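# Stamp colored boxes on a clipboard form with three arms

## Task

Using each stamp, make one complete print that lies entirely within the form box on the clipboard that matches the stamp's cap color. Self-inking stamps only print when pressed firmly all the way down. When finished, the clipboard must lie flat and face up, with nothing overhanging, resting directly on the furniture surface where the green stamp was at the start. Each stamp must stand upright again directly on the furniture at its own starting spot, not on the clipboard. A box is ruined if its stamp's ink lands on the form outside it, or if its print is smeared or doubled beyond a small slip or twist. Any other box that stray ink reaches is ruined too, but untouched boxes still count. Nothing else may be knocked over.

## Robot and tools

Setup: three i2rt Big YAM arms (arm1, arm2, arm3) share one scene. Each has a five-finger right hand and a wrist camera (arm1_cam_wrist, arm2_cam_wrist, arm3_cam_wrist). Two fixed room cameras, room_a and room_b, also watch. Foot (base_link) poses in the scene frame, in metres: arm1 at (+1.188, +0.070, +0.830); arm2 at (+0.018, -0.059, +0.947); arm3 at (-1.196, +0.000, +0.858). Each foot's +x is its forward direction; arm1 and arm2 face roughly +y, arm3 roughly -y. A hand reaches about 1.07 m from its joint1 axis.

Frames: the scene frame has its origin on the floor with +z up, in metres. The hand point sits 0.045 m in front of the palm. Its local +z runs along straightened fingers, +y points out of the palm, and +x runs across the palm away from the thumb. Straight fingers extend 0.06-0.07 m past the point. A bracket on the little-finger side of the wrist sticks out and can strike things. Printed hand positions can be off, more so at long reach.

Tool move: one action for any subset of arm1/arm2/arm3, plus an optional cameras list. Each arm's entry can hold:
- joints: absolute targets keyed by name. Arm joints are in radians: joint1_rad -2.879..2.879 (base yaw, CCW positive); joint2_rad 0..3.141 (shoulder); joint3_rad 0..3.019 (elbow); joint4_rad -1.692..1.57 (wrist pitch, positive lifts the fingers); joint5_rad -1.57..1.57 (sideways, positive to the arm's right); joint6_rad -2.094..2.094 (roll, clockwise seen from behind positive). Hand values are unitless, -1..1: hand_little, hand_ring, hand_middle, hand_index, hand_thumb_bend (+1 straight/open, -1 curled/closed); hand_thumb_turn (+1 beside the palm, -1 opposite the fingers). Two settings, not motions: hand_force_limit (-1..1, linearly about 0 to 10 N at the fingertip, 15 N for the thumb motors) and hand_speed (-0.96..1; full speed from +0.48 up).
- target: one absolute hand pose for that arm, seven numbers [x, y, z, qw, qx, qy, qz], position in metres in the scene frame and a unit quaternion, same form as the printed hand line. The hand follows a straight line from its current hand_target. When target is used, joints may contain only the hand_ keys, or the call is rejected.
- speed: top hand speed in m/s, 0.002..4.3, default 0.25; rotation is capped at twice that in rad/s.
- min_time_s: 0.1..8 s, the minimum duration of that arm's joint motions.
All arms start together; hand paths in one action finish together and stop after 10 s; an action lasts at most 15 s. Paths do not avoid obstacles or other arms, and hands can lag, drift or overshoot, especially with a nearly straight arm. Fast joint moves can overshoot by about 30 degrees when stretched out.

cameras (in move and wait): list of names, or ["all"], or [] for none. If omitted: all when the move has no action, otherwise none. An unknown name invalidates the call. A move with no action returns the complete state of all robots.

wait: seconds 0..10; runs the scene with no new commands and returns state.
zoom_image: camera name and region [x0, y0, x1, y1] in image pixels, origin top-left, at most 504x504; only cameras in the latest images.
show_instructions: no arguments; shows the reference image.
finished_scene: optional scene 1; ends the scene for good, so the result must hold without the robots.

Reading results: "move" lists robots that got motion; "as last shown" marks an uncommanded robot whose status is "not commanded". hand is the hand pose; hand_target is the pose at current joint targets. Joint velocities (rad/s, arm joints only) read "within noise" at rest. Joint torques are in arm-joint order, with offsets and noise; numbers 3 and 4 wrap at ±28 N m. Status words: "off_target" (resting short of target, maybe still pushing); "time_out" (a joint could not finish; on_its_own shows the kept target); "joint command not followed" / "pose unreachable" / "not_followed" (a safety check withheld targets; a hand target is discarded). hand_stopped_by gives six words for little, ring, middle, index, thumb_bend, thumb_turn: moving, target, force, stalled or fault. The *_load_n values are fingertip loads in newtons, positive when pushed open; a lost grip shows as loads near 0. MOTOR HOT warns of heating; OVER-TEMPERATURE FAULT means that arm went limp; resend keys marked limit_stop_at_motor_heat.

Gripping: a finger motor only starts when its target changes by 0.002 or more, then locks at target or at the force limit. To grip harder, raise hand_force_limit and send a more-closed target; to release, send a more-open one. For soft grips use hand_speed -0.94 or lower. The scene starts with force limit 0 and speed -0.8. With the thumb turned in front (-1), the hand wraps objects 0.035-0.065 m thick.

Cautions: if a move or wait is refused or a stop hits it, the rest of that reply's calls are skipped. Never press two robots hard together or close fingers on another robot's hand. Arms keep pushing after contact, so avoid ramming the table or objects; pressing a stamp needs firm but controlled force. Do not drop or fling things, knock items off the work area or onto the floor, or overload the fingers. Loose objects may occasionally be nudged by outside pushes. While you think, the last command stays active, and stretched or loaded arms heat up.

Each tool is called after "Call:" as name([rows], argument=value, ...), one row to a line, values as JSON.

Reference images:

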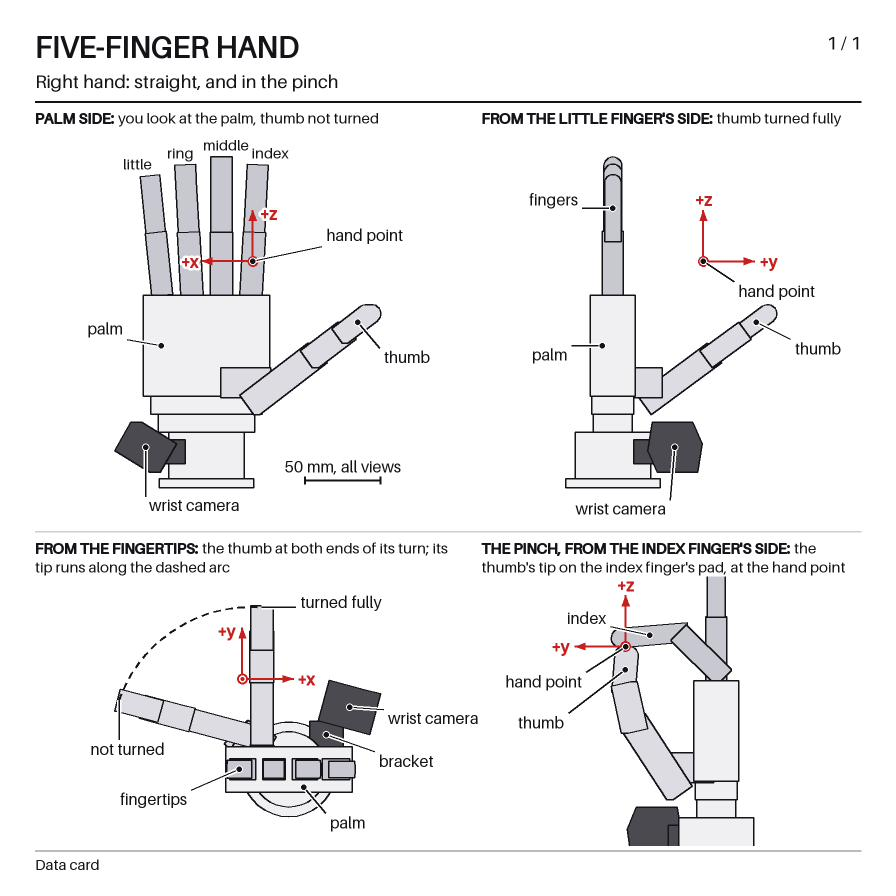

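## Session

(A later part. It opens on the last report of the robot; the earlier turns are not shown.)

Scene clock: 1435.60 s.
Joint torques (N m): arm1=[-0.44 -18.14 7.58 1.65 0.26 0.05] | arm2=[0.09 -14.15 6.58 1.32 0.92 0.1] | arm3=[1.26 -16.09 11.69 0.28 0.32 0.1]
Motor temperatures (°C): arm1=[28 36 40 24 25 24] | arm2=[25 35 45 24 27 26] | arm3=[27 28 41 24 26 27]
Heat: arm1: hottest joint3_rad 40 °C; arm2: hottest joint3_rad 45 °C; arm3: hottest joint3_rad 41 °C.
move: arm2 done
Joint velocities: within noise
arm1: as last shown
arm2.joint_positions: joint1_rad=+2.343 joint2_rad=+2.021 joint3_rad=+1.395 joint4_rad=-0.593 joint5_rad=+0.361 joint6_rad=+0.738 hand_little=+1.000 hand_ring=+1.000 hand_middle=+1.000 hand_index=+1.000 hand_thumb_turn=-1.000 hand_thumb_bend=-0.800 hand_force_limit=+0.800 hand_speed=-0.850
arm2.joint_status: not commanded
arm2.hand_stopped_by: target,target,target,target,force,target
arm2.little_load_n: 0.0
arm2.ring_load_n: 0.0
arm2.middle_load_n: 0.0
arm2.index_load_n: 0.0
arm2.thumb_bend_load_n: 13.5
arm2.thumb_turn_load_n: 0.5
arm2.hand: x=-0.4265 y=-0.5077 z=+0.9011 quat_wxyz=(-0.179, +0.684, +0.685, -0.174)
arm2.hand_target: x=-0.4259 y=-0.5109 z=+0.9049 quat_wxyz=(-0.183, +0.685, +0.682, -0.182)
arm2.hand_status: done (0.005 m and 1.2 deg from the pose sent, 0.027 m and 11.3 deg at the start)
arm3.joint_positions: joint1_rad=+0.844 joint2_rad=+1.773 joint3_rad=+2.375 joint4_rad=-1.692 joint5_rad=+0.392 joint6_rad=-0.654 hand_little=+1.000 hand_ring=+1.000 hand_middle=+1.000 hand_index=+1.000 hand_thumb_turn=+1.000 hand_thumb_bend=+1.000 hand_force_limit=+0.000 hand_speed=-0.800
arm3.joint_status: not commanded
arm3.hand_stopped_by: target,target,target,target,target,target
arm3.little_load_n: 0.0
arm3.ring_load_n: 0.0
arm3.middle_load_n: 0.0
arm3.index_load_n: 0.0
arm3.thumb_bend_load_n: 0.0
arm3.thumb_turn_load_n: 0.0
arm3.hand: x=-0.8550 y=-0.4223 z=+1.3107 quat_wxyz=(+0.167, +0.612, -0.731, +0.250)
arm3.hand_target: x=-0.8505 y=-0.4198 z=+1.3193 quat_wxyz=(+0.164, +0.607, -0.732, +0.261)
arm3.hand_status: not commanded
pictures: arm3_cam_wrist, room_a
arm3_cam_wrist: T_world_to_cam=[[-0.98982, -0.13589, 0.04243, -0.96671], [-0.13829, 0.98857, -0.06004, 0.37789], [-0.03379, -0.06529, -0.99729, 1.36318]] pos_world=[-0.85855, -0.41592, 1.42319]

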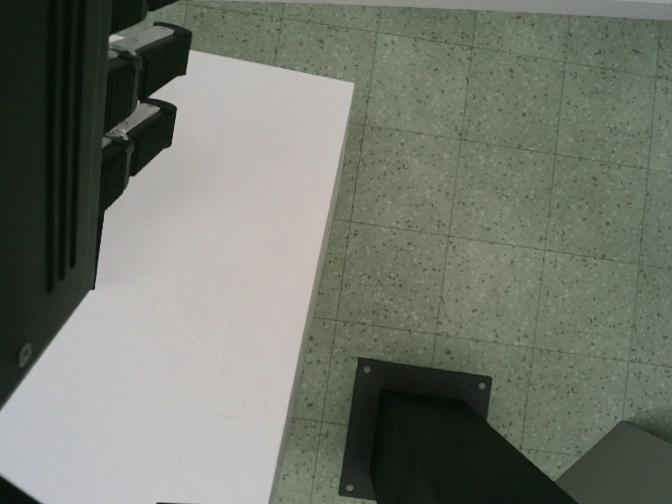

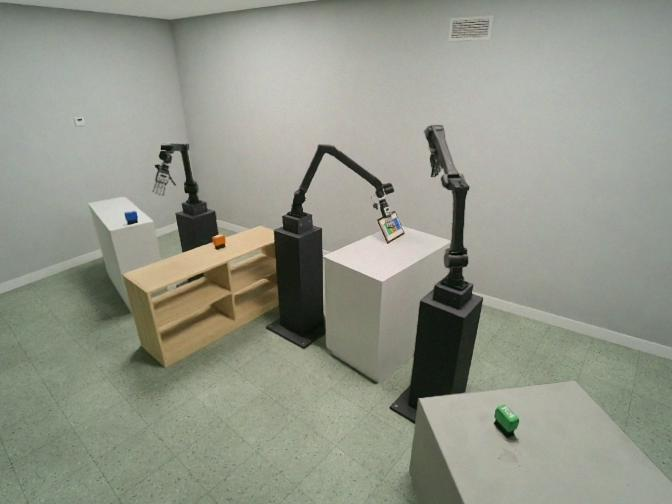

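Call:
move(arm2={"target": [-0.403, -0.511, 0.882, 0.2424, -0.6661, -0.6631, 0.2413], "speed": 0.05})

Call:
move(arm2={"target": [-0.389, -0.511, 0.856, 0.2995, -0.6424, -0.6396, 0.2982], "speed": 0.05})

Call:
move(arm2={"target": [-0.380, -0.511, 0.828, 0.3544, -0.6138, -0.6111, 0.3529], "speed": 0.05}, cameras=["room_a", "arm3_cam_wrist"])

Call:
zoom_image(camera="room_a", region=[320, 130, 480, 290])

Scene clock: 1438.97 s.
Joint torques (N m): arm1=[-0.67 -18.02 7.76 1.68 0.22 0.05] | arm2=[-0.44 -12.81 5.72 1.35 0.83 0] | arm3=[1.26 -16.09 11.69 0.29 0.31 0.1]
Motor temperatures (°C): arm1=[28 36 40 24 25 24] | arm2=[25 35 45 24 27 26] | arm3=[27 28 41 24 26 27]
Heat: arm1: hottest joint3_rad 40 °C; arm2: hottest joint3_rad 45 °C; arm3: hottest joint3_rad 41 °C.
move: arm2 done
Joint velocities: within noise
arm1, arm3: as last shown
arm2.joint_positions: joint1_rad=+2.417 joint2_rad=+1.996 joint3_rad=+1.221 joint4_rad=-0.332 joint5_rad=+0.516 joint6_rad=+0.765 hand_little=+1.000 hand_ring=+1.000 hand_middle=+1.000 hand_index=+1.000 hand_thumb_turn=-1.000 hand_thumb_bend=-0.800 hand_force_limit=+0.800 hand_speed=-0.850
arm2.joint_status: not commanded
arm2.hand_stopped_by: target,target,target,target,force,target
arm2.little_load_n: 0.0
arm2.ring_load_n: 0.0
arm2.middle_load_n: 0.0
arm2.index_load_n: 0.0
arm2.thumb_bend_load_n: 14.0
arm2.thumb_turn_load_n: 1.0
arm2.hand: x=-0.4068 y=-0.5080 z=+0.8770 quat_wxyz=(-0.240, +0.670, +0.662, -0.235)
arm2.hand_target: x=-0.4030 y=-0.5110 z=+0.8819 quat_wxyz=(-0.242, +0.666, +0.663, -0.241)
arm2.hand_status: done (0.007 m and 0.9 deg from the pose sent, 0.031 m and 11.1 deg at the start)
pictures: none

Scene clock: 1441.33 s.
Joint torques (N m): arm1=[-0.62 -18.08 7.57 1.72 0.23 0.06] | arm2=[0.5 -11.4 5.72 1.88 0.96 -0.08] | arm3=[1.32 -16.15 11.7 0.29 0.31 0.1]
Motor temperatures (°C): arm1=[28 36 40 24 25 24] | arm2=[25 35 45 24 27 26] | arm3=[27 28 41 24 26 27]
Heat: arm1: hottest joint3_rad 40 °C; arm2: hottest joint3_rad 45 °C; arm3: hottest joint3_rad 41 °C.
move: arm2 done
Joint velocities: within noise
arm1.joint_positions: joint1_rad=+0.733 joint2_rad=+1.666 joint3_rad=+1.869 joint4_rad=-1.366 joint5_rad=+0.359 joint6_rad=-0.626 hand_little=+1.000 hand_ring=+1.000 hand_middle=+1.000 hand_index=+1.000 hand_thumb_turn=+1.000 hand_thumb_bend=+1.000 hand_force_limit=+0.000 hand_speed=-0.300
arm1.joint_status: not commanded
arm1.hand_stopped_by: target,target,target,target,target,target
arm1.little_load_n: 0.0
arm1.ring_load_n: 0.5
arm1.middle_load_n: 0.0
arm1.index_load_n: 0.0
arm1.thumb_bend_load_n: 0.0
arm1.thumb_turn_load_n: 0.0
arm1.hand: x=+0.8474 y=+0.4976 z=+1.1448 quat_wxyz=(-0.210, +0.748, +0.608, +0.163)
arm1.hand_target: x=+0.8500 y=+0.4999 z=+1.1500 quat_wxyz=(-0.219, +0.746, +0.607, +0.163)
arm1.hand_status: not commanded
arm2.joint_positions: joint1_rad=+2.482 joint2_rad=+2.012 joint3_rad=+1.088 joint4_rad=-0.075 joint5_rad=+0.670 joint6_rad=+0.763 hand_little=+1.000 hand_ring=+1.000 hand_middle=+1.000 hand_index=+1.000 hand_thumb_turn=-1.000 hand_thumb_bend=-0.800 hand_force_limit=+0.800 hand_speed=-0.850
arm2.joint_status: not commanded
arm2.hand_stopped_by: target,target,target,target,force,target
arm2.little_load_n: 0.0
arm2.ring_load_n: 0.0
arm2.middle_load_n: 0.0
arm2.index_load_n: 0.0
arm2.thumb_bend_load_n: 13.5
arm2.thumb_turn_load_n: 1.0
arm2.hand: x=-0.3922 y=-0.5042 z=+0.8551 quat_wxyz=(-0.297, +0.651, +0.635, -0.291)
arm2.hand_target: x=-0.3889 y=-0.5110 z=+0.8561 quat_wxyz=(-0.299, +0.642, +0.639, -0.298)
arm2.hand_status: done (0.008 m and 1.5 deg from the pose sent, 0.028 m and 10.7 deg at the start)
arm3: as last shown
pictures: none

Scene clock: 1443.73 s.
Joint torques (N m): arm1=[-0.85 -18.2 7.69 1.62 0.21 0.05] | arm2=[1.2 -11.46 4.66 1.96 0.88 -0.11] | arm3=[1.26 -16.15 11.7 0.29 0.31 0.1]
Motor temperatures (°C): arm1=[28 35 39 24 25 24] | arm2=[25 34 44 24 27 26] | arm3=[27 28 42 24 26 27]
Heat: arm1: hottest joint3_rad 39 °C; arm2: hottest joint3_rad 44 °C; arm3: hottest joint3_rad 42 °C.
move: arm2 done
Joint velocities: within noise
arm1, arm3: as last shown
arm1.ring_load_n: 0.0
arm2.joint_positions: joint1_rad=+2.542 joint2_rad=+2.099 joint3_rad=+1.005 joint4_rad=+0.230 joint5_rad=+0.826 joint6_rad=+0.710 hand_little=+1.000 hand_ring=+1.000 hand_middle=+1.000 hand_index=+1.000 hand_thumb_turn=-1.000 hand_thumb_bend=-0.800 hand_force_limit=+0.800 hand_speed=-0.850
arm2.joint_status: not commanded
arm2.hand_stopped_by: target,target,target,target,force,target
arm2.little_load_n: 0.0
arm2.ring_load_n: 0.0
arm2.middle_load_n: 0.0
arm2.index_load_n: 0.0
arm2.thumb_bend_load_n: 13.0
arm2.thumb_turn_load_n: 1.0
arm2.hand: x=-0.3848 y=-0.5045 z=+0.8277 quat_wxyz=(-0.353, +0.624, +0.605, -0.347)
arm2.hand_target: x=-0.3800 y=-0.5108 z=+0.8280 quat_wxyz=(-0.354, +0.614, +0.611, -0.353)
arm2.hand_status: done (0.008 m and 1.5 deg from the pose sent, 0.031 m and 11.0 deg at the start)
arm3.index_load_n: 0.5
pictures: arm3_cam_wrist, room_a
arm3_cam_wrist: T_world_to_cam=[[-0.98982, -0.13589, 0.04243, -0.96671], [-0.13829, 0.98857, -0.06004, 0.37789], [-0.03379, -0.06529, -0.99729, 1.36318]] pos_world=[-0.85855, -0.41592, 1.42319]

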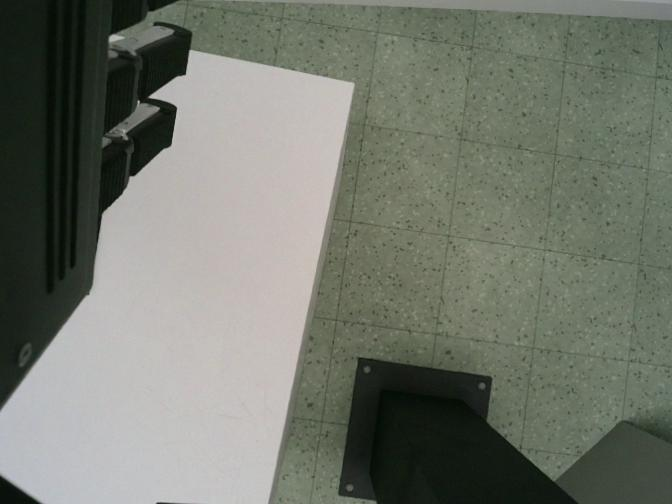

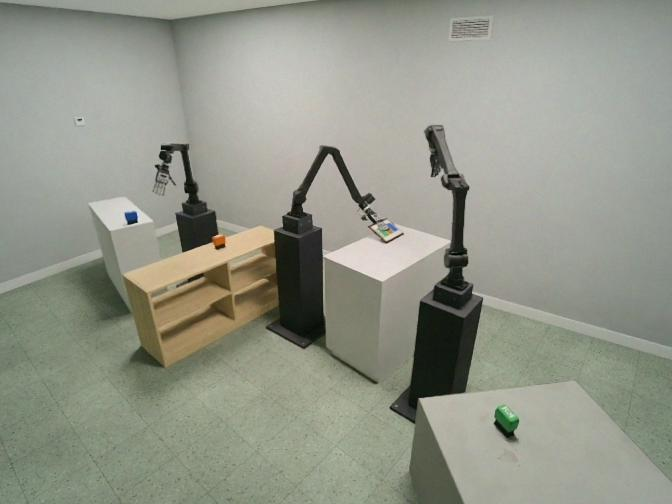

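Scaled by 3.150 from the camera's image (finer frame: 960x720).

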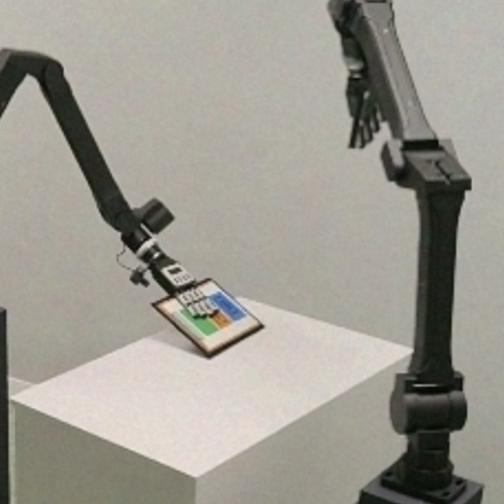

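Call:
move(arm3={"target": [-0.70, -0.44, 1.25, -0.163, -0.607, 0.746, -0.219], "speed": 0.15}, cameras=["arm3_cam_wrist"])

Scene clock: 1446.87 s.
Joint torques (N m): arm1=[-0.62 -17.85 7.88 1.7 0.24 0.07] | arm2=[0.26 -11.16 4.56 2.11 0.9 -0.11] | arm3=[1.03 -20.54 11.6 0.36 0.34 0.1]
Motor temperatures (°C): arm1=[28 35 39 24 25 24] | arm2=[25 34 44 24 27 26] | arm3=[27 28 42 24 26 27]
Heat: arm1: hottest joint3_rad 39 °C; arm2: hottest joint3_rad 44 °C; arm3: hottest joint3_rad 42 °C.
move: arm3 off_target
Joint velocities: within noise
arm1, arm2: as last shown
arm2.thumb_bend_load_n: 13.5
arm2.hand: x=-0.3849 y=-0.5045 z=+0.8278 quat_wxyz=(-0.353, +0.623, +0.605, -0.347)
arm2.hand_target: x=-0.3800 y=-0.5108 z=+0.8281 quat_wxyz=(-0.354, +0.614, +0.611, -0.353)
arm3.joint_positions: joint1_rad=+0.980 joint2_rad=+2.136 joint3_rad=+2.768 joint4_rad=-1.693 joint5_rad=+0.446 joint6_rad=-0.555 hand_little=+1.000 hand_ring=+1.000 hand_middle=+1.000 hand_index=+1.000 hand_thumb_turn=+1.000 hand_thumb_bend=+1.000 hand_force_limit=+0.000 hand_speed=-0.800
arm3.joint_status: not commanded
arm3.hand_stopped_by: target,target,target,target,target,target
arm3.little_load_n: 0.0
arm3.ring_load_n: 0.0
arm3.middle_load_n: 0.0
arm3.index_load_n: 0.0
arm3.thumb_bend_load_n: 0.0
arm3.thumb_turn_load_n: 0.0
arm3.hand: x=-0.7067 y=-0.4405 z=+1.2487 quat_wxyz=(+0.159, +0.613, -0.720, +0.285)
arm3.hand_target: x=-0.7008 y=-0.4396 z=+1.2491 quat_wxyz=(+0.156, +0.608, -0.722, +0.290)
arm3.hand_status: off_target (0.007 m and 8.1 deg from the pose sent, 0.167 m and 4.0 deg at the start; a joint's target at an end of its range on 62 of 63 steps)
arm3_cam_wrist: T_world_to_cam=[[-0.98627, -0.16514, -0.00041, -0.77665], [-0.16404, 0.98002, -0.11244, 0.45614], [0.01897, -0.11083, -0.99366, 1.31792]] pos_world=[-0.71617, -0.42922, 1.36053]

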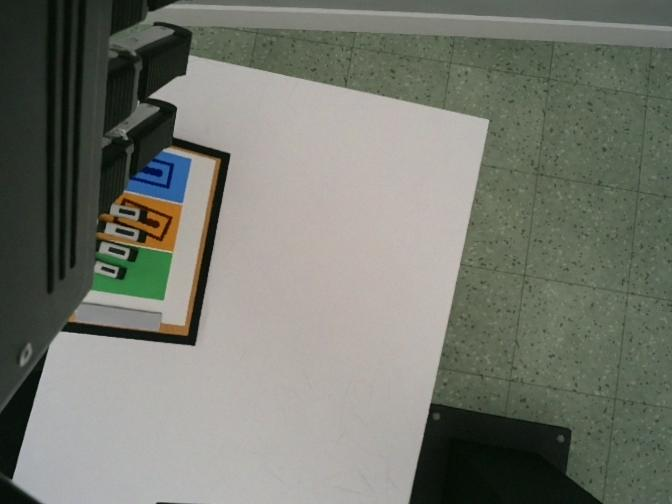

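Call:
move(arm2={"target": [-0.371, -0.516, 0.799, 0.4066, -0.5806, -0.5781, 0.4048], "speed": 0.05})

Call:
move(arm2={"target": [-0.371, -0.516, 0.775, 0.4460, -0.5508, -0.5484, 0.4441], "speed": 0.05}, cameras=["arm3_cam_wrist", "room_a"])

Call:
zoom_image(camera="room_a", region=[320, 130, 480, 290])

Scene clock: 1450.67 s.
Joint torques (N m): arm1=[-0.62 -18.08 7.8 1.77 0.24 0.07] | arm2=[1.03 -10.99 3.25 2.1 0.74 -0.16] | arm3=[1.08 -20.19 11.64 0.36 0.34 0.1]
Motor temperatures (°C): arm1=[28 35 39 24 25 24] | arm2=[25 34 43 24 27 26] | arm3=[27 28 42 24 26 27]
Heat: arm1: hottest joint3_rad 39 °C; arm2: hottest joint3_rad 43 °C; arm3: hottest joint3_rad 42 °C.
move: arm2 off_target
Joint velocities: within noise
arm1, arm3: as last shown
arm2.joint_positions: joint1_rad=+2.601 joint2_rad=+2.245 joint3_rad=+0.981 joint4_rad=+0.574 joint5_rad=+0.979 joint6_rad=+0.605 hand_little=+1.000 hand_ring=+1.000 hand_middle=+1.000 hand_index=+1.000 hand_thumb_turn=-1.000 hand_thumb_bend=-0.800 hand_force_limit=+0.800 hand_speed=-0.850
arm2.joint_status: not commanded
arm2.hand_stopped_by: target,target,target,target,force,target
arm2.little_load_n: 0.0
arm2.ring_load_n: 0.0
arm2.middle_load_n: 0.0
arm2.index_load_n: 0.0
arm2.thumb_bend_load_n: 13.5
arm2.thumb_turn_load_n: 1.0
arm2.hand: x=-0.3796 y=-0.5093 z=+0.7994 quat_wxyz=(-0.406, +0.592, +0.570, -0.400)
arm2.hand_target: x=-0.3711 y=-0.5158 z=+0.7990 quat_wxyz=(-0.406, +0.581, +0.578, -0.404)
arm2.hand_status: off_target (0.011 m and 1.7 deg from the pose sent, 0.034 m and 10.8 deg at the start)
pictures: none

Scene clock: 1452.90 s.
Joint torques (N m): arm1=[-0.85 -18.2 7.72 1.66 0.23 0.06] | arm2=[0.26 -11.22 3.71 1.81 0.63 -0.27] | arm3=[1.03 -20.19 11.64 0.38 0.34 0.1]
Motor temperatures (°C): arm1=[28 35 39 24 25 24] | arm2=[25 34 43 24 27 26] | arm3=[27 29 42 24 26 27]
Heat: arm1: hottest joint3_rad 39 °C; arm2: hottest joint3_rad 43 °C; arm3: hottest joint3_rad 42 °C.
move: arm2 off_target
Joint velocities: within noise
arm1, arm3: as last shown
arm1.ring_load_n: -0.5
arm2.joint_positions: joint1_rad=+2.633 joint2_rad=+2.396 joint3_rad=+0.981 joint4_rad=+0.930 joint5_rad=+1.069 joint6_rad=+0.442 hand_little=+1.000 hand_ring=+1.000 hand_middle=+1.000 hand_index=+1.000 hand_thumb_turn=-1.000 hand_thumb_bend=-0.800 hand_force_limit=+0.800 hand_speed=-0.850
arm2.joint_status: not commanded
arm2.hand_stopped_by: target,target,target,target,force,target
arm2.little_load_n: 0.0
arm2.ring_load_n: 0.0
arm2.middle_load_n: 0.0
arm2.index_load_n: 0.0
arm2.thumb_bend_load_n: 14.0
arm2.thumb_turn_load_n: 1.5
arm2.hand: x=-0.3756 y=-0.5063 z=+0.7756 quat_wxyz=(-0.444, +0.562, +0.541, -0.441)
arm2.hand_target: x=-0.3708 y=-0.5159 z=+0.7750 quat_wxyz=(-0.446, +0.551, +0.548, -0.444)
arm2.hand_status: off_target (0.011 m and 1.6 deg from the pose sent, 0.027 m and 8.6 deg at the start)
arm3_cam_wrist: T_world_to_cam=[[-0.98627, -0.16514, -0.00041, -0.77665], [-0.16404, 0.98002, -0.11244, 0.45614], [0.01897, -0.11083, -0.99366, 1.31792]] pos_world=[-0.71617, -0.42922, 1.36053]

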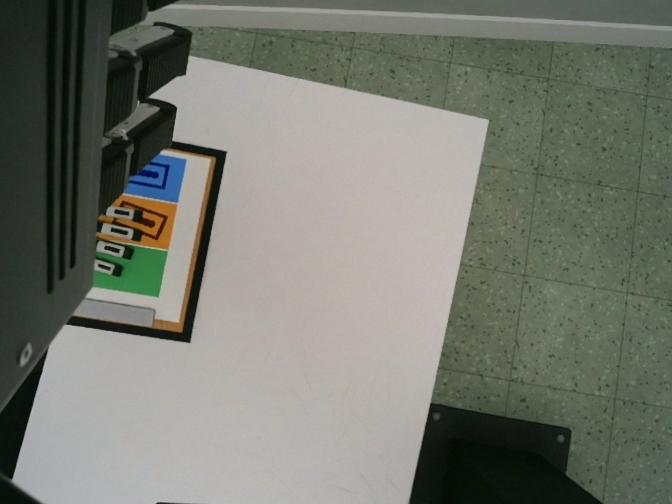

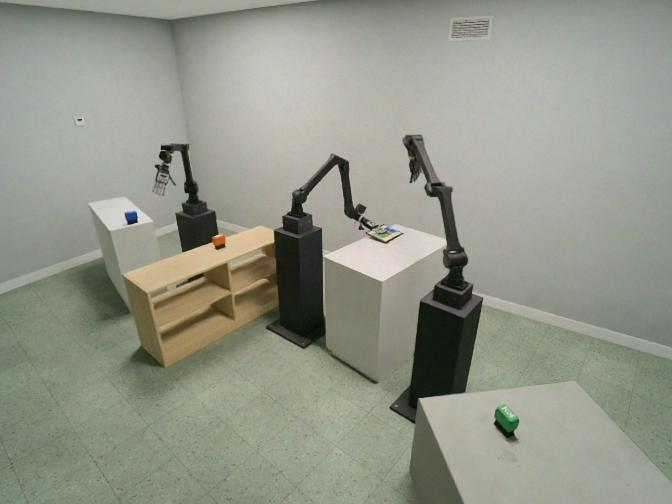

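Scaled by 3.150 from the camera's image (finer frame: 960x720).

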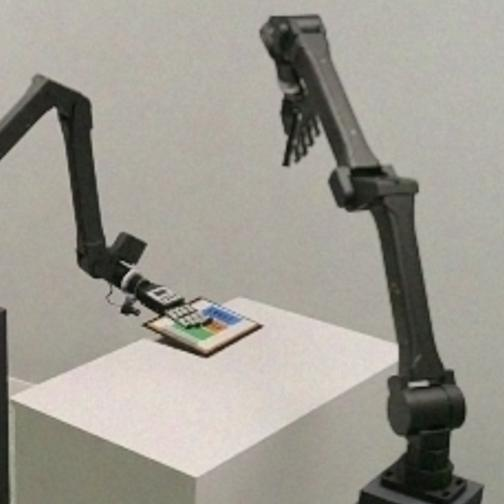

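Call:
move(arm2={"target": [-0.372, -0.518, 0.754, 0.4789, -0.5226, -0.5203, 0.4768], "speed": 0.04})

Call:
move(arm2={"target": [-0.374, -0.518, 0.743, 0.4880, -0.5140, -0.5118, 0.4858], "speed": 0.03}, cameras=["arm3_cam_wrist", "arm2_cam_wrist", "room_a"])

Call:
zoom_image(camera="room_a", region=[320, 170, 440, 290])

Scene clock: 1456.40 s.
Joint torques (N m): arm1=[-0.56 -18.32 7.69 1.69 0.24 0.06] | arm2=[-0.44 -10.52 3.4 1.92 0.29 -0.11] | arm3=[1.03 -20.19 11.64 0.36 0.34 0.1]
Motor temperatures (°C): arm1=[28 35 39 24 25 24] | arm2=[25 34 43 24 27 26] | arm3=[27 29 42 24 26 27]
Heat: arm1: hottest joint3_rad 39 °C; arm2: hottest joint3_rad 43 °C; arm3: hottest joint3_rad 42 °C.
move: arm2 done
Joint velocities: within noise
arm1, arm3: as last shown
arm1.ring_load_n: 0.0
arm2.joint_positions: joint1_rad=+2.670 joint2_rad=+2.551 joint3_rad=+1.039 joint4_rad=+1.279 joint5_rad=+1.128 joint6_rad=+0.216 hand_little=+1.000 hand_ring=+1.000 hand_middle=+1.000 hand_index=+1.000 hand_thumb_turn=-1.000 hand_thumb_bend=-0.800 hand_force_limit=+0.800 hand_speed=-0.850
arm2.joint_status: not commanded
arm2.hand_stopped_by: target,target,target,target,force,target
arm2.little_load_n: 0.0
arm2.ring_load_n: 0.0
arm2.middle_load_n: 0.0
arm2.index_load_n: 0.0
arm2.thumb_bend_load_n: 13.0
arm2.thumb_turn_load_n: 1.0
arm2.hand: x=-0.3699 y=-0.5145 z=+0.7591 quat_wxyz=(-0.475, +0.527, +0.518, -0.477)
arm2.hand_target: x=-0.3718 y=-0.5179 z=+0.7541 quat_wxyz=(-0.479, +0.523, +0.520, -0.477)
arm2.hand_status: done (0.006 m and 0.7 deg from the pose sent, 0.025 m and 7.7 deg at the start)
pictures: none

Scene clock: 1457.57 s.
Joint torques (N m): arm1=[-0.44 -18.49 7.68 1.74 0.23 0.05] | arm2=[-1.2 -10.99 2.92 1.69 0.21 -0.27] | arm3=[1.03 -20.19 11.64 0.36 0.34 0.1]
Motor temperatures (°C): arm1=[28 35 39 24 25 24] | arm2=[25 34 42 24 27 26] | arm3=[27 29 42 24 26 27]
Heat: arm1: hottest joint3_rad 39 °C; arm2: hottest joint3_rad 42 °C; arm3: hottest joint3_rad 42 °C.
move: arm2 done
Joint velocities: within noise
arm1, arm3: as last shown
arm2.joint_positions: joint1_rad=+2.682 joint2_rad=+2.617 joint3_rad=+1.079 joint4_rad=+1.390 joint5_rad=+1.135 joint6_rad=+0.157 hand_little=+1.000 hand_ring=+1.000 hand_middle=+1.000 hand_index=+1.000 hand_thumb_turn=-1.000 hand_thumb_bend=-0.800 hand_force_limit=+0.800 hand_speed=-0.850
arm2.joint_status: not commanded
arm2.hand_stopped_by: target,target,target,target,force,target
arm2.little_load_n: 0.0
arm2.ring_load_n: 0.0
arm2.middle_load_n: 0.0
arm2.index_load_n: 0.0
arm2.thumb_bend_load_n: 14.5
arm2.thumb_turn_load_n: 1.5
arm2.hand: x=-0.3679 y=-0.5206 z=+0.7487 quat_wxyz=(-0.478, +0.520, +0.508, -0.494)
arm2.hand_target: x=-0.3738 y=-0.5177 z=+0.7431 quat_wxyz=(-0.488, +0.514, +0.512, -0.485)
arm2.hand_status: done (0.009 m and 1.7 deg from the pose sent, 0.017 m and 2.4 deg at the start)
pictures: arm2_cam_wrist, arm3_cam_wrist, room_a
arm2_cam_wrist: T_world_to_cam=[[0.09966, 0.22093, -0.97018, 0.87255], [0.54856, -0.82568, -0.13167, -0.13071], [-0.83015, -0.51908, -0.20348, -0.31043]] pos_world=[-0.27296, -0.46184, 0.76616]
arm3_cam_wrist: T_world_to_cam=[[-0.98627, -0.16514, -0.00041, -0.77665], [-0.16404, 0.98002, -0.11244, 0.45614], [0.01897, -0.11083, -0.99366, 1.31792]] pos_world=[-0.71617, -0.42922, 1.36053]

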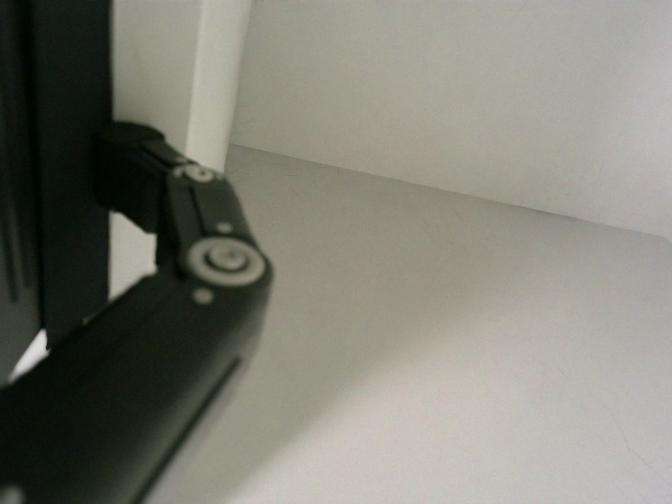

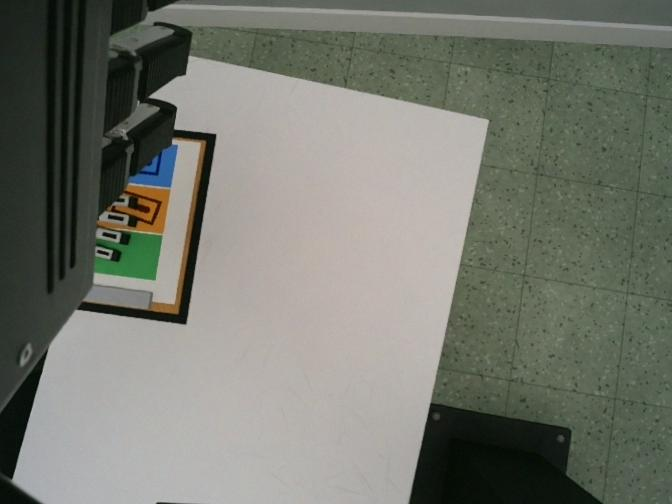

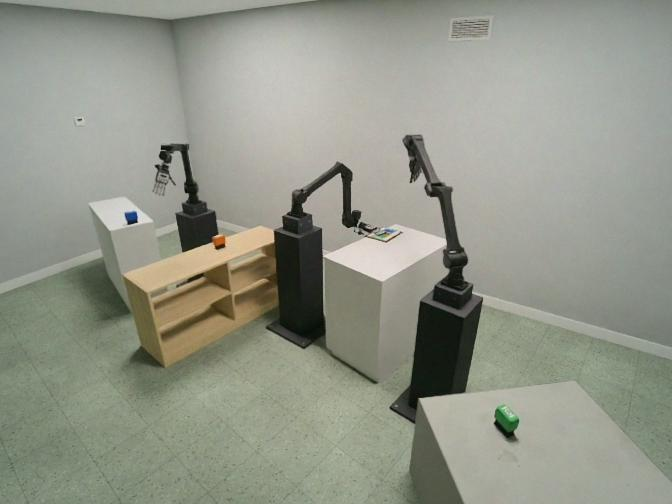

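Scaled by 4.200 from the camera's image (finer frame: 960x720).

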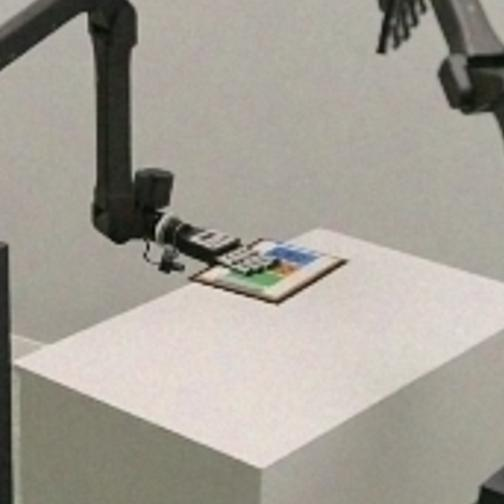

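Call:
move(arm2={"target": [-0.371, -0.519, 0.735, 0.4950, -0.5060, -0.5040, 0.4930], "speed": 0.03})

Call:
move(arm2={"joints": {"hand_thumb_bend": -0.1, "hand_speed": -0.8}}, cameras=["arm3_cam_wrist", "arm2_cam_wrist"])

Scene clock: 1460.10 s.
Joint torques (N m): arm1=[-0.67 -18.14 7.71 1.65 0.25 0.05] | arm2=[-1.61 -10.58 3 1.18 0.2 -0.23] | arm3=[1.03 -20.13 11.64 0.36 0.34 0.1]
Motor temperatures (°C): arm1=[28 35 39 24 25 24] | arm2=[25 34 42 24 27 26] | arm3=[27 29 42 24 26 27]
Heat: arm1: hottest joint3_rad 39 °C; arm2: hottest joint3_rad 42 °C; arm3: hottest joint3_rad 42 °C.
move: arm2 off_target
Joint velocities: within noise
arm1, arm3: as last shown
arm2.joint_positions: joint1_rad=+2.685 joint2_rad=+2.657 joint3_rad=+1.106 joint4_rad=+1.489 joint5_rad=+1.146 joint6_rad=+0.097 hand_little=+1.000 hand_ring=+1.000 hand_middle=+1.000 hand_index=+1.000 hand_thumb_turn=-1.000 hand_thumb_bend=-0.800 hand_force_limit=+0.800 hand_speed=-0.850
arm2.joint_status: not commanded
arm2.hand_stopped_by: target,target,target,target,force,target
arm2.little_load_n: 0.0
arm2.ring_load_n: 0.0
arm2.middle_load_n: 0.0
arm2.index_load_n: 0.0
arm2.thumb_bend_load_n: 13.0
arm2.thumb_turn_load_n: 1.0
arm2.hand: x=-0.3694 y=-0.5222 z=+0.7482 quat_wxyz=(-0.483, +0.516, +0.493, -0.506)
arm2.hand_target: x=-0.3708 y=-0.5186 z=+0.7353 quat_wxyz=(-0.495, +0.507, +0.505, -0.493)
arm2.hand_status: off_target (0.014 m and 2.6 deg from the pose sent, 0.014 m and 2.6 deg at the start)
pictures: none

Scene clock: 1463.03 s.
Joint torques (N m): arm1=[-0.73 -17.96 7.68 1.73 0.22 0.08] | arm2=[-1.44 -10.4 2.51 1.09 0.02 -0.19] | arm3=[1.08 -20.19 11.64 0.36 0.34 0.1]
Motor temperatures (°C): arm1=[28 35 39 24 25 24] | arm2=[25 34 42 24 27 26] | arm3=[27 29 43 24 26 27]
Heat: arm1: hottest joint3_rad 39 °C; arm2: hottest joint3_rad 42 °C; arm3: hottest joint3_rad 43 °C.
move: arm2 done
Joint velocities: within noise
arm1.joint_positions: joint1_rad=+0.733 joint2_rad=+1.666 joint3_rad=+1.869 joint4_rad=-1.366 joint5_rad=+0.359 joint6_rad=-0.626 hand_little=+1.000 hand_ring=+1.000 hand_middle=+1.000 hand_index=+1.000 hand_thumb_turn=+1.000 hand_thumb_bend=+1.000 hand_force_limit=+0.000 hand_speed=-0.300
arm1.joint_status: not commanded
arm1.hand_stopped_by: target,target,target,target,target,target
arm1.little_load_n: 0.0
arm1.ring_load_n: 0.5
arm1.middle_load_n: 0.0
arm1.index_load_n: 0.0
arm1.thumb_bend_load_n: 0.0
arm1.thumb_turn_load_n: 0.0
arm1.hand: x=+0.8474 y=+0.4976 z=+1.1448 quat_wxyz=(-0.210, +0.748, +0.608, +0.163)
arm1.hand_target: x=+0.8500 y=+0.4999 z=+1.1500 quat_wxyz=(-0.219, +0.746, +0.607, +0.163)
arm1.hand_status: not commanded
arm2.joint_positions: joint1_rad=+2.691 joint2_rad=+2.658 joint3_rad=+1.112 joint4_rad=+1.493 joint5_rad=+1.150 joint6_rad=+0.084 hand_little=+1.000 hand_ring=+1.000 hand_middle=+1.000 hand_index=+1.000 hand_thumb_turn=-1.000 hand_thumb_bend=-0.100 hand_force_limit=+0.800 hand_speed=-0.800
arm2.joint_status: all done
arm2.hand_stopped_by: target,target,target,target,target,target
arm2.little_load_n: 0.0
arm2.ring_load_n: 0.0
arm2.middle_load_n: 0.0
arm2.index_load_n: 0.0
arm2.thumb_bend_load_n: 0.0
arm2.thumb_turn_load_n: 0.0
arm2.hand: x=-0.3681 y=-0.5251 z=+0.7492 quat_wxyz=(-0.485, +0.514, +0.494, -0.507)
arm2.hand_target: x=-0.3708 y=-0.5185 z=+0.7352 quat_wxyz=(-0.495, +0.507, +0.505, -0.493)
arm2.hand_status: not commanded
arm3: as last shown
pictures: arm2_cam_wrist, arm3_cam_wrist
arm2_cam_wrist: T_world_to_cam=[[0.06066, 0.20672, -0.97652, 0.85713], [0.54003, -0.82957, -0.14206, -0.13164], [-0.83946, -0.51873, -0.16195, -0.34726]] pos_world=[-0.27242, -0.46652, 0.76206]
arm3_cam_wrist: T_world_to_cam=[[-0.98627, -0.16514, -0.00041, -0.77665], [-0.16404, 0.98002, -0.11244, 0.45614], [0.01897, -0.11083, -0.99366, 1.31792]] pos_world=[-0.71617, -0.42922, 1.36053]

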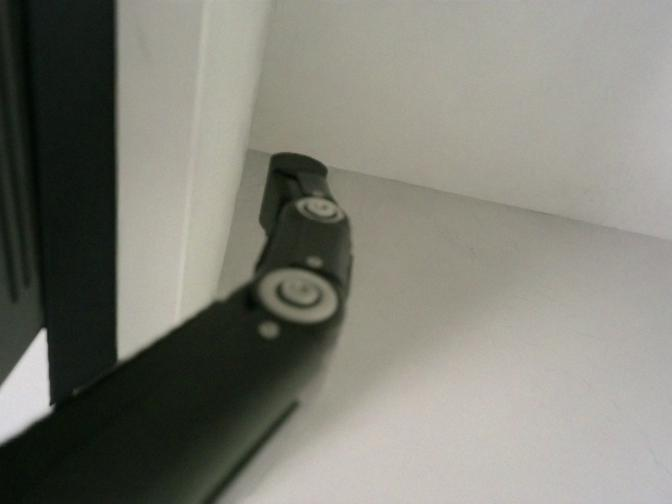

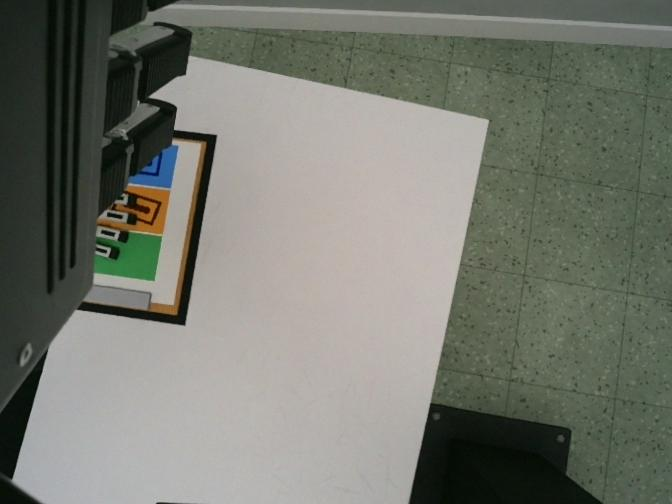

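Call:
move(arm2={"joints": {"hand_thumb_turn": 1, "hand_thumb_bend": 1, "hand_speed": 0.2}})

Call:
move(arm2={"target": [-0.40, -0.519, 0.745, 0.4950, -0.5060, -0.5040, 0.4930], "speed": 0.05}, cameras=["arm3_cam_wrist", "arm2_cam_wrist"])

Scene clock: 1469.17 s.
Joint torques (N m): arm1=[-0.85 -17.85 7.62 1.72 0.22 0.06] | arm2=[-1.55 -10.87 2.58 1.02 0.04 -0.18] | arm3=[1.08 -20.19 11.63 0.36 0.34 0.1]
Motor temperatures (°C): arm1=[28 35 39 24 25 24] | arm2=[25 33 41 24 27 26] | arm3=[27 29 43 24 26 27]
Heat: arm1: hottest joint3_rad 39 °C; arm2: hottest joint3_rad 41 °C; arm3: hottest joint3_rad 43 °C.
move: arm2 done
Joint velocities: within noise
arm1, arm3: as last shown
arm1.ring_load_n: 0.0
arm2.joint_positions: joint1_rad=+2.691 joint2_rad=+2.658 joint3_rad=+1.112 joint4_rad=+1.493 joint5_rad=+1.150 joint6_rad=+0.083 hand_little=+1.000 hand_ring=+1.000 hand_middle=+1.000 hand_index=+1.000 hand_thumb_turn=+1.000 hand_thumb_bend=+1.000 hand_force_limit=+0.800 hand_speed=+0.200
arm2.joint_status: all done
arm2.hand_stopped_by: target,target,target,target,target,target
arm2.little_load_n: 0.0
arm2.ring_load_n: 0.0
arm2.middle_load_n: 0.0
arm2.index_load_n: 0.0
arm2.thumb_bend_load_n: 0.0
arm2.thumb_turn_load_n: 0.0
arm2.hand: x=-0.3681 y=-0.5251 z=+0.7492 quat_wxyz=(-0.485, +0.514, +0.494, -0.507)
arm2.hand_target: x=-0.3708 y=-0.5185 z=+0.7352 quat_wxyz=(-0.495, +0.507, +0.505, -0.493)
arm2.hand_status: not commanded
pictures: none

Scene clock: 1470.37 s.
Joint torques (N m): arm1=[-0.85 -18.14 7.71 1.77 0.26 0.06] | arm2=[-3.19 -12.04 2.55 0.38 0.01 -0.19] | arm3=[1.03 -20.19 11.64 0.36 0.34 0.1]
Motor temperatures (°C): arm1=[28 35 39 24 25 24] | arm2=[25 33 41 24 27 26] | arm3=[27 29 43 24 26 27]
Heat: arm1: hottest joint3_rad 39 °C; arm2: hottest joint3_rad 41 °C; arm3: hottest joint3_rad 43 °C.
move: arm2 off_target
Joint velocities: within noise
arm1: as last shown
arm2.joint_positions: joint1_rad=+2.656 joint2_rad=+2.658 joint3_rad=+1.131 joint4_rad=+1.479 joint5_rad=+1.097 joint6_rad=+0.078 hand_little=+1.000 hand_ring=+1.000 hand_middle=+1.000 hand_index=+1.000 hand_thumb_turn=+1.000 hand_thumb_bend=+1.000 hand_force_limit=+0.800 hand_speed=+0.200
arm2.joint_status: not commanded
arm2.hand_stopped_by: target,target,target,target,target,target
arm2.little_load_n: 0.0
arm2.ring_load_n: 0.0
arm2.middle_load_n: -0.5
arm2.index_load_n: 0.0
arm2.thumb_bend_load_n: 0.0
arm2.thumb_turn_load_n: -0.5
arm2.hand: x=-0.3853 y=-0.5285 z=+0.7498 quat_wxyz=(-0.481, +0.509, +0.499, -0.511)
arm2.hand_target: x=-0.3995 y=-0.5186 z=+0.7453 quat_wxyz=(-0.495, +0.507, +0.504, -0.494)
arm2.hand_status: off_target (0.018 m and 2.7 deg from the pose sent, 0.033 m and 2.4 deg at the start)
arm3.joint_positions: joint1_rad=+0.980 joint2_rad=+2.136 joint3_rad=+2.768 joint4_rad=-1.693 joint5_rad=+0.446 joint6_rad=-0.555 hand_little=+1.000 hand_ring=+1.000 hand_middle=+1.000 hand_index=+1.000 hand_thumb_turn=+1.000 hand_thumb_bend=+1.000 hand_force_limit=+0.000 hand_speed=-0.800
arm3.joint_status: not commanded
arm3.hand_stopped_by: target,target,target,target,target,target
arm3.little_load_n: 0.0
arm3.ring_load_n: 0.0
arm3.middle_load_n: 0.0
arm3.index_load_n: 0.0
arm3.thumb_bend_load_n: 0.0
arm3.thumb_turn_load_n: 0.5
arm3.hand: x=-0.7067 y=-0.4405 z=+1.2487 quat_wxyz=(+0.159, +0.613, -0.720, +0.285)
arm3.hand_target: x=-0.7008 y=-0.4396 z=+1.2491 quat_wxyz=(+0.156, +0.608, -0.722, +0.290)
arm3.hand_status: not commanded
pictures: arm2_cam_wrist, arm3_cam_wrist
arm2_cam_wrist: T_world_to_cam=[[0.05702, 0.20915, -0.97622, 0.85911], [0.55587, -0.81888, -0.14297, -0.11268], [-0.82931, -0.5345, -0.16295, -0.36703]] pos_world=[-0.29073, -0.46813, 0.76276]
arm3_cam_wrist: T_world_to_cam=[[-0.98627, -0.16514, -0.00041, -0.77665], [-0.16404, 0.98002, -0.11244, 0.45614], [0.01897, -0.11083, -0.99366, 1.31792]] pos_world=[-0.71617, -0.42922, 1.36053]

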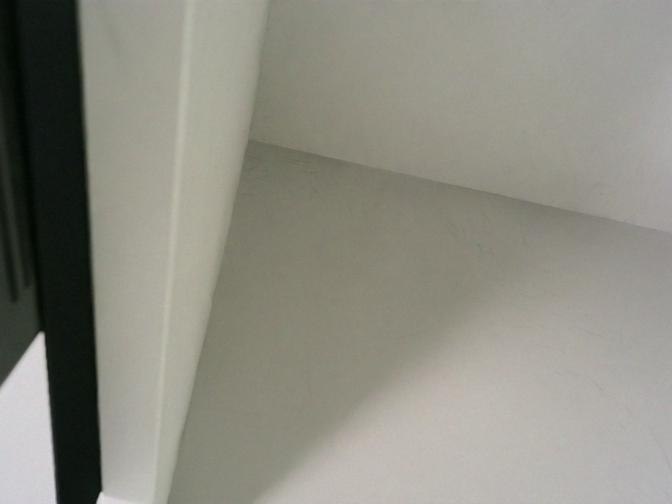

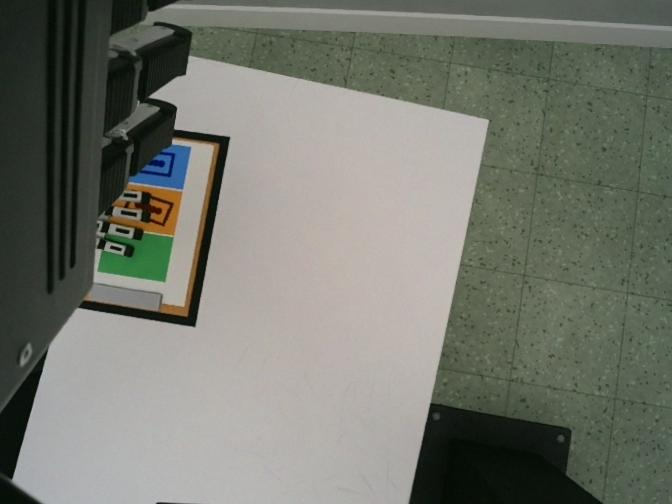

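Call:
move(arm2={"target": [-0.418, -0.517, 0.748, 0.4950, -0.5060, -0.5040, 0.4930], "speed": 0.05}, cameras=["arm3_cam_wrist", "arm2_cam_wrist"])

Scene clock: 1473.97 s.
Joint torques (N m): arm1=[-0.85 -18.02 7.8 1.74 0.22 0.08] | arm2=[-4.01 -12.75 2.66 0.31 -0.02 -0.19] | arm3=[1.08 -20.19 11.64 0.36 0.34 0.1]
Motor temperatures (°C): arm1=[28 35 39 24 25 24] | arm2=[25 33 41 24 27 26] | arm3=[27 29 43 24 26 27]
Heat: arm1: hottest joint3_rad 39 °C; arm2: hottest joint3_rad 41 °C; arm3: hottest joint3_rad 43 °C.
move: arm2 off_target
Joint velocities: within noise
arm1, arm3: as last shown
arm2.joint_positions: joint1_rad=+2.626 joint2_rad=+2.658 joint3_rad=+1.145 joint4_rad=+1.464 joint5_rad=+1.061 joint6_rad=+0.074 hand_little=+1.000 hand_ring=+1.000 hand_middle=+1.000 hand_index=+1.000 hand_thumb_turn=+1.000 hand_thumb_bend=+1.000 hand_force_limit=+0.800 hand_speed=+0.200
arm2.joint_status: not commanded
arm2.hand_stopped_by: target,target,target,target,target,target
arm2.little_load_n: 0.0
arm2.ring_load_n: 0.0
arm2.middle_load_n: 0.0
arm2.index_load_n: 0.0
arm2.thumb_bend_load_n: 0.0
arm2.thumb_turn_load_n: 0.0
arm2.hand: x=-0.4006 y=-0.5275 z=+0.7499 quat_wxyz=(-0.480, +0.507, +0.501, -0.511)
arm2.hand_target: x=-0.4174 y=-0.5164 z=+0.7481 quat_wxyz=(-0.495, +0.507, +0.505, -0.493)
arm2.hand_status: off_target (0.020 m and 2.8 deg from the pose sent, 0.035 m and 2.7 deg at the start)
arm3.thumb_turn_load_n: 0.0
pictures: arm2_cam_wrist, arm3_cam_wrist
arm2_cam_wrist: T_world_to_cam=[[0.05724, 0.21242, -0.9755, 0.86114], [0.56047, -0.81544, -0.14468, -0.09849], [-0.82619, -0.53846, -0.16573, -0.37794]] pos_world=[-0.30634, -0.46674, 0.76316]
arm3_cam_wrist: T_world_to_cam=[[-0.98627, -0.16514, -0.00041, -0.77665], [-0.16404, 0.98002, -0.11244, 0.45614], [0.01897, -0.11083, -0.99366, 1.31792]] pos_world=[-0.71617, -0.42922, 1.36053]

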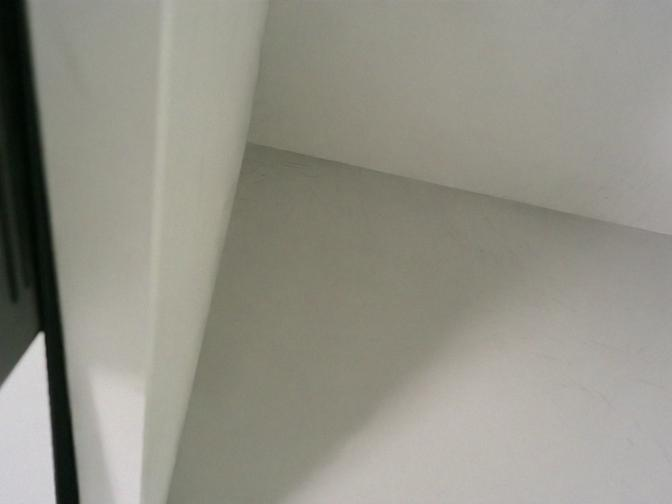

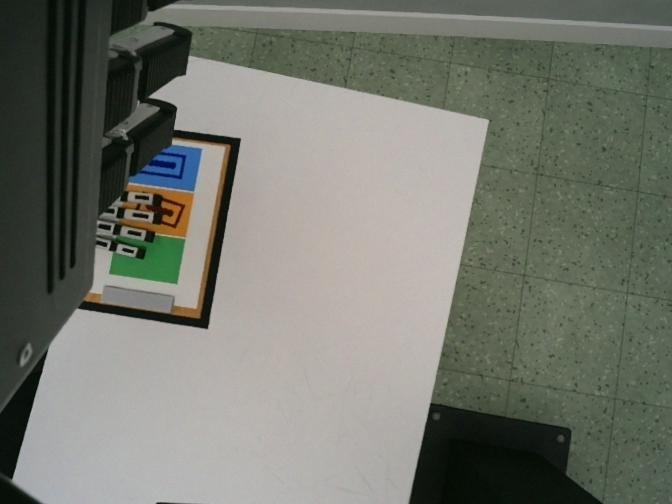

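Call:
move(arm2={"target": [-0.430, -0.517, 0.752, 0.4925, -0.5099, -0.5245, 0.4723], "speed": 0.05}, cameras=["arm3_cam_wrist", "arm2_cam_wrist"])

Scene clock: 1477.80 s.
Joint torques (N m): arm1=[-0.26 -17.96 7.75 1.68 0.23 0.08] | arm2=[-2.9 -13.1 2.56 0.54 0.03 0.04] | arm3=[1.08 -20.19 11.63 0.36 0.34 0.1]
Motor temperatures (°C): arm1=[28 35 39 24 25 24] | arm2=[25 33 40 24 27 26] | arm3=[27 30 43 24 26 27]
Heat: arm1: hottest joint3_rad 39 °C; arm2: hottest joint3_rad 40 °C; arm3: hottest joint3_rad 43 °C.
move: arm2 off_target
Joint velocities: within noise
arm1, arm3: as last shown
arm2.joint_positions: joint1_rad=+2.599 joint2_rad=+2.612 joint3_rad=+1.145 joint4_rad=+1.328 joint5_rad=+1.038 joint6_rad=+0.085 hand_little=+1.000 hand_ring=+1.000 hand_middle=+1.000 hand_index=+1.000 hand_thumb_turn=+1.000 hand_thumb_bend=+1.000 hand_force_limit=+0.800 hand_speed=+0.200
arm2.joint_status: not commanded
arm2.hand_stopped_by: target,target,target,target,target,target
arm2.little_load_n: 0.0
arm2.ring_load_n: 0.0
arm2.middle_load_n: 0.0
arm2.index_load_n: 0.5
arm2.thumb_bend_load_n: 0.0
arm2.thumb_turn_load_n: 0.0
arm2.hand: x=-0.4144 y=-0.5255 z=+0.7505 quat_wxyz=(-0.486, +0.503, +0.528, -0.481)
arm2.hand_target: x=-0.4297 y=-0.5166 z=+0.7521 quat_wxyz=(-0.493, +0.510, +0.524, -0.472)
arm2.hand_status: off_target (0.018 m and 1.5 deg from the pose sent, 0.031 m and 5.4 deg at the start)
pictures: arm2_cam_wrist, arm3_cam_wrist
arm2_cam_wrist: T_world_to_cam=[[0.10203, 0.27722, -0.95537, 0.89954], [0.56394, -0.80727, -0.17402, -0.06124], [-0.81949, -0.52102, -0.2387, -0.32147]] pos_world=[-0.32068, -0.4663, 0.772]
arm3_cam_wrist: T_world_to_cam=[[-0.98627, -0.16514, -0.00041, -0.77665], [-0.16404, 0.98002, -0.11244, 0.45614], [0.01897, -0.11083, -0.99366, 1.31792]] pos_world=[-0.71617, -0.42922, 1.36053]

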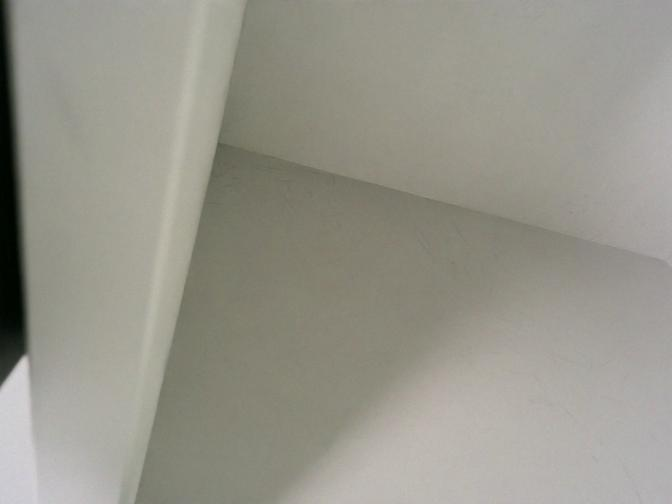

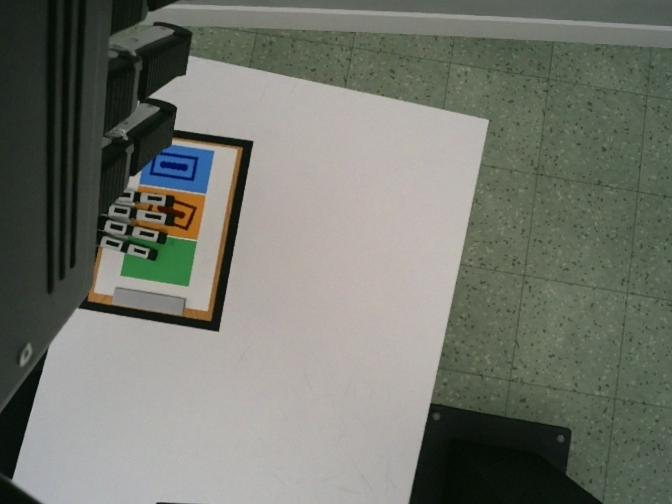

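Call:
move(arm2={"target": [-0.455, -0.515, 0.752, 0.4925, -0.5099, -0.5245, 0.4723], "speed": 0.05}, cameras=["arm3_cam_wrist", "arm2_cam_wrist"])

Call:
zoom_image(camera="arm3_cam_wrist", region=[80, 110, 280, 350])

Scene clock: 1479.83 s.
Joint torques (N m): arm1=[-0.56 -18.26 7.75 1.69 0.22 0.06] | arm2=[-5.66 -13.04 4.64 0.1 -0.46 -0.04] | arm3=[1.08 -20.19 11.64 0.38 0.34 0.1]
Motor temperatures (°C): arm1=[28 35 39 24 25 24] | arm2=[25 33 40 24 27 26] | arm3=[27 30 43 24 26 27]
Heat: arm1: hottest joint3_rad 39 °C; arm2: hottest joint3_rad 40 °C; arm3: hottest joint3_rad 43 °C.
move: arm2 off_target
Joint velocities: within noise
arm1, arm3: as last shown
arm1.ring_load_n: 0.5
arm1.thumb_bend_load_n: -0.5
arm1.thumb_turn_load_n: 0.5
arm2.joint_positions: joint1_rad=+2.582 joint2_rad=+2.611 joint3_rad=+1.149 joint4_rad=+1.323 joint5_rad=+1.006 joint6_rad=+0.085 hand_little=+1.000 hand_ring=+1.000 hand_middle=+1.000 hand_index=+1.000 hand_thumb_turn=+1.000 hand_thumb_bend=+1.000 hand_force_limit=+0.800 hand_speed=+0.200
arm2.joint_status: not commanded
arm2.hand_stopped_by: target,target,target,target,target,target
arm2.little_load_n: 0.0
arm2.ring_load_n: 0.0
arm2.middle_load_n: 0.0
arm2.index_load_n: 0.5
arm2.thumb_bend_load_n: 0.0
arm2.thumb_turn_load_n: -2.5
arm2.hand: x=-0.4218 y=-0.5261 z=+0.7506 quat_wxyz=(-0.481, +0.501, +0.532, -0.485)
arm2.hand_target: x=-0.4535 y=-0.5135 z=+0.7530 quat_wxyz=(-0.492, +0.510, +0.524, -0.472)
arm2.hand_status: off_target (0.035 m and 2.4 deg from the pose sent, 0.042 m and 1.6 deg at the start)
pictures: arm2_cam_wrist, arm3_cam_wrist
arm2_cam_wrist: T_world_to_cam=[[0.10128, 0.27604, -0.95579, 0.89996], [0.57662, -0.79919, -0.16971, -0.05112], [-0.81071, -0.53394, -0.24011, -0.32986]] pos_world=[-0.32909, -0.4654, 0.7723]
arm3_cam_wrist: T_world_to_cam=[[-0.98627, -0.16514, -0.00041, -0.77665], [-0.16404, 0.98002, -0.11244, 0.45614], [0.01897, -0.11083, -0.99366, 1.31792]] pos_world=[-0.71617, -0.42922, 1.36053]

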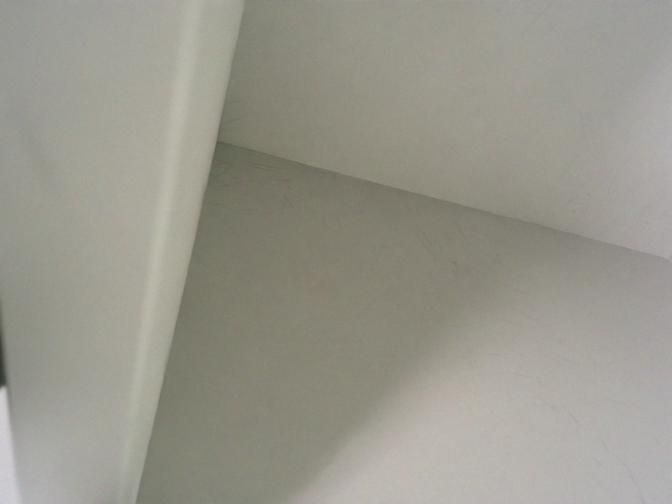

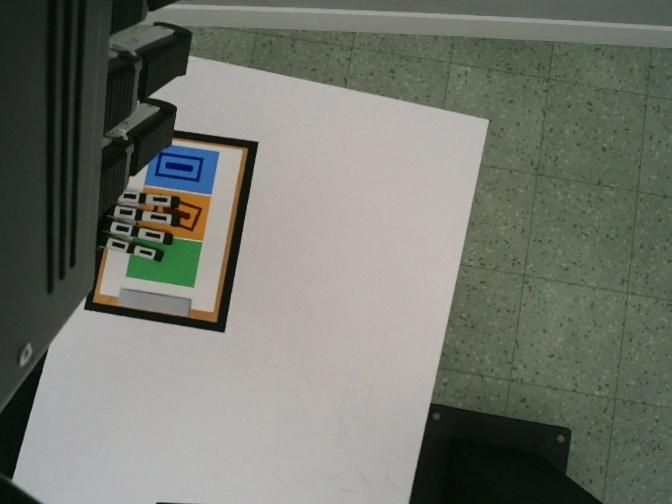

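Scaled by 2.100 from the camera's image (finer frame: 960x720).

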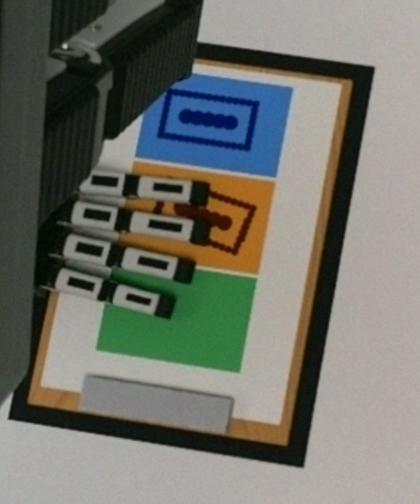

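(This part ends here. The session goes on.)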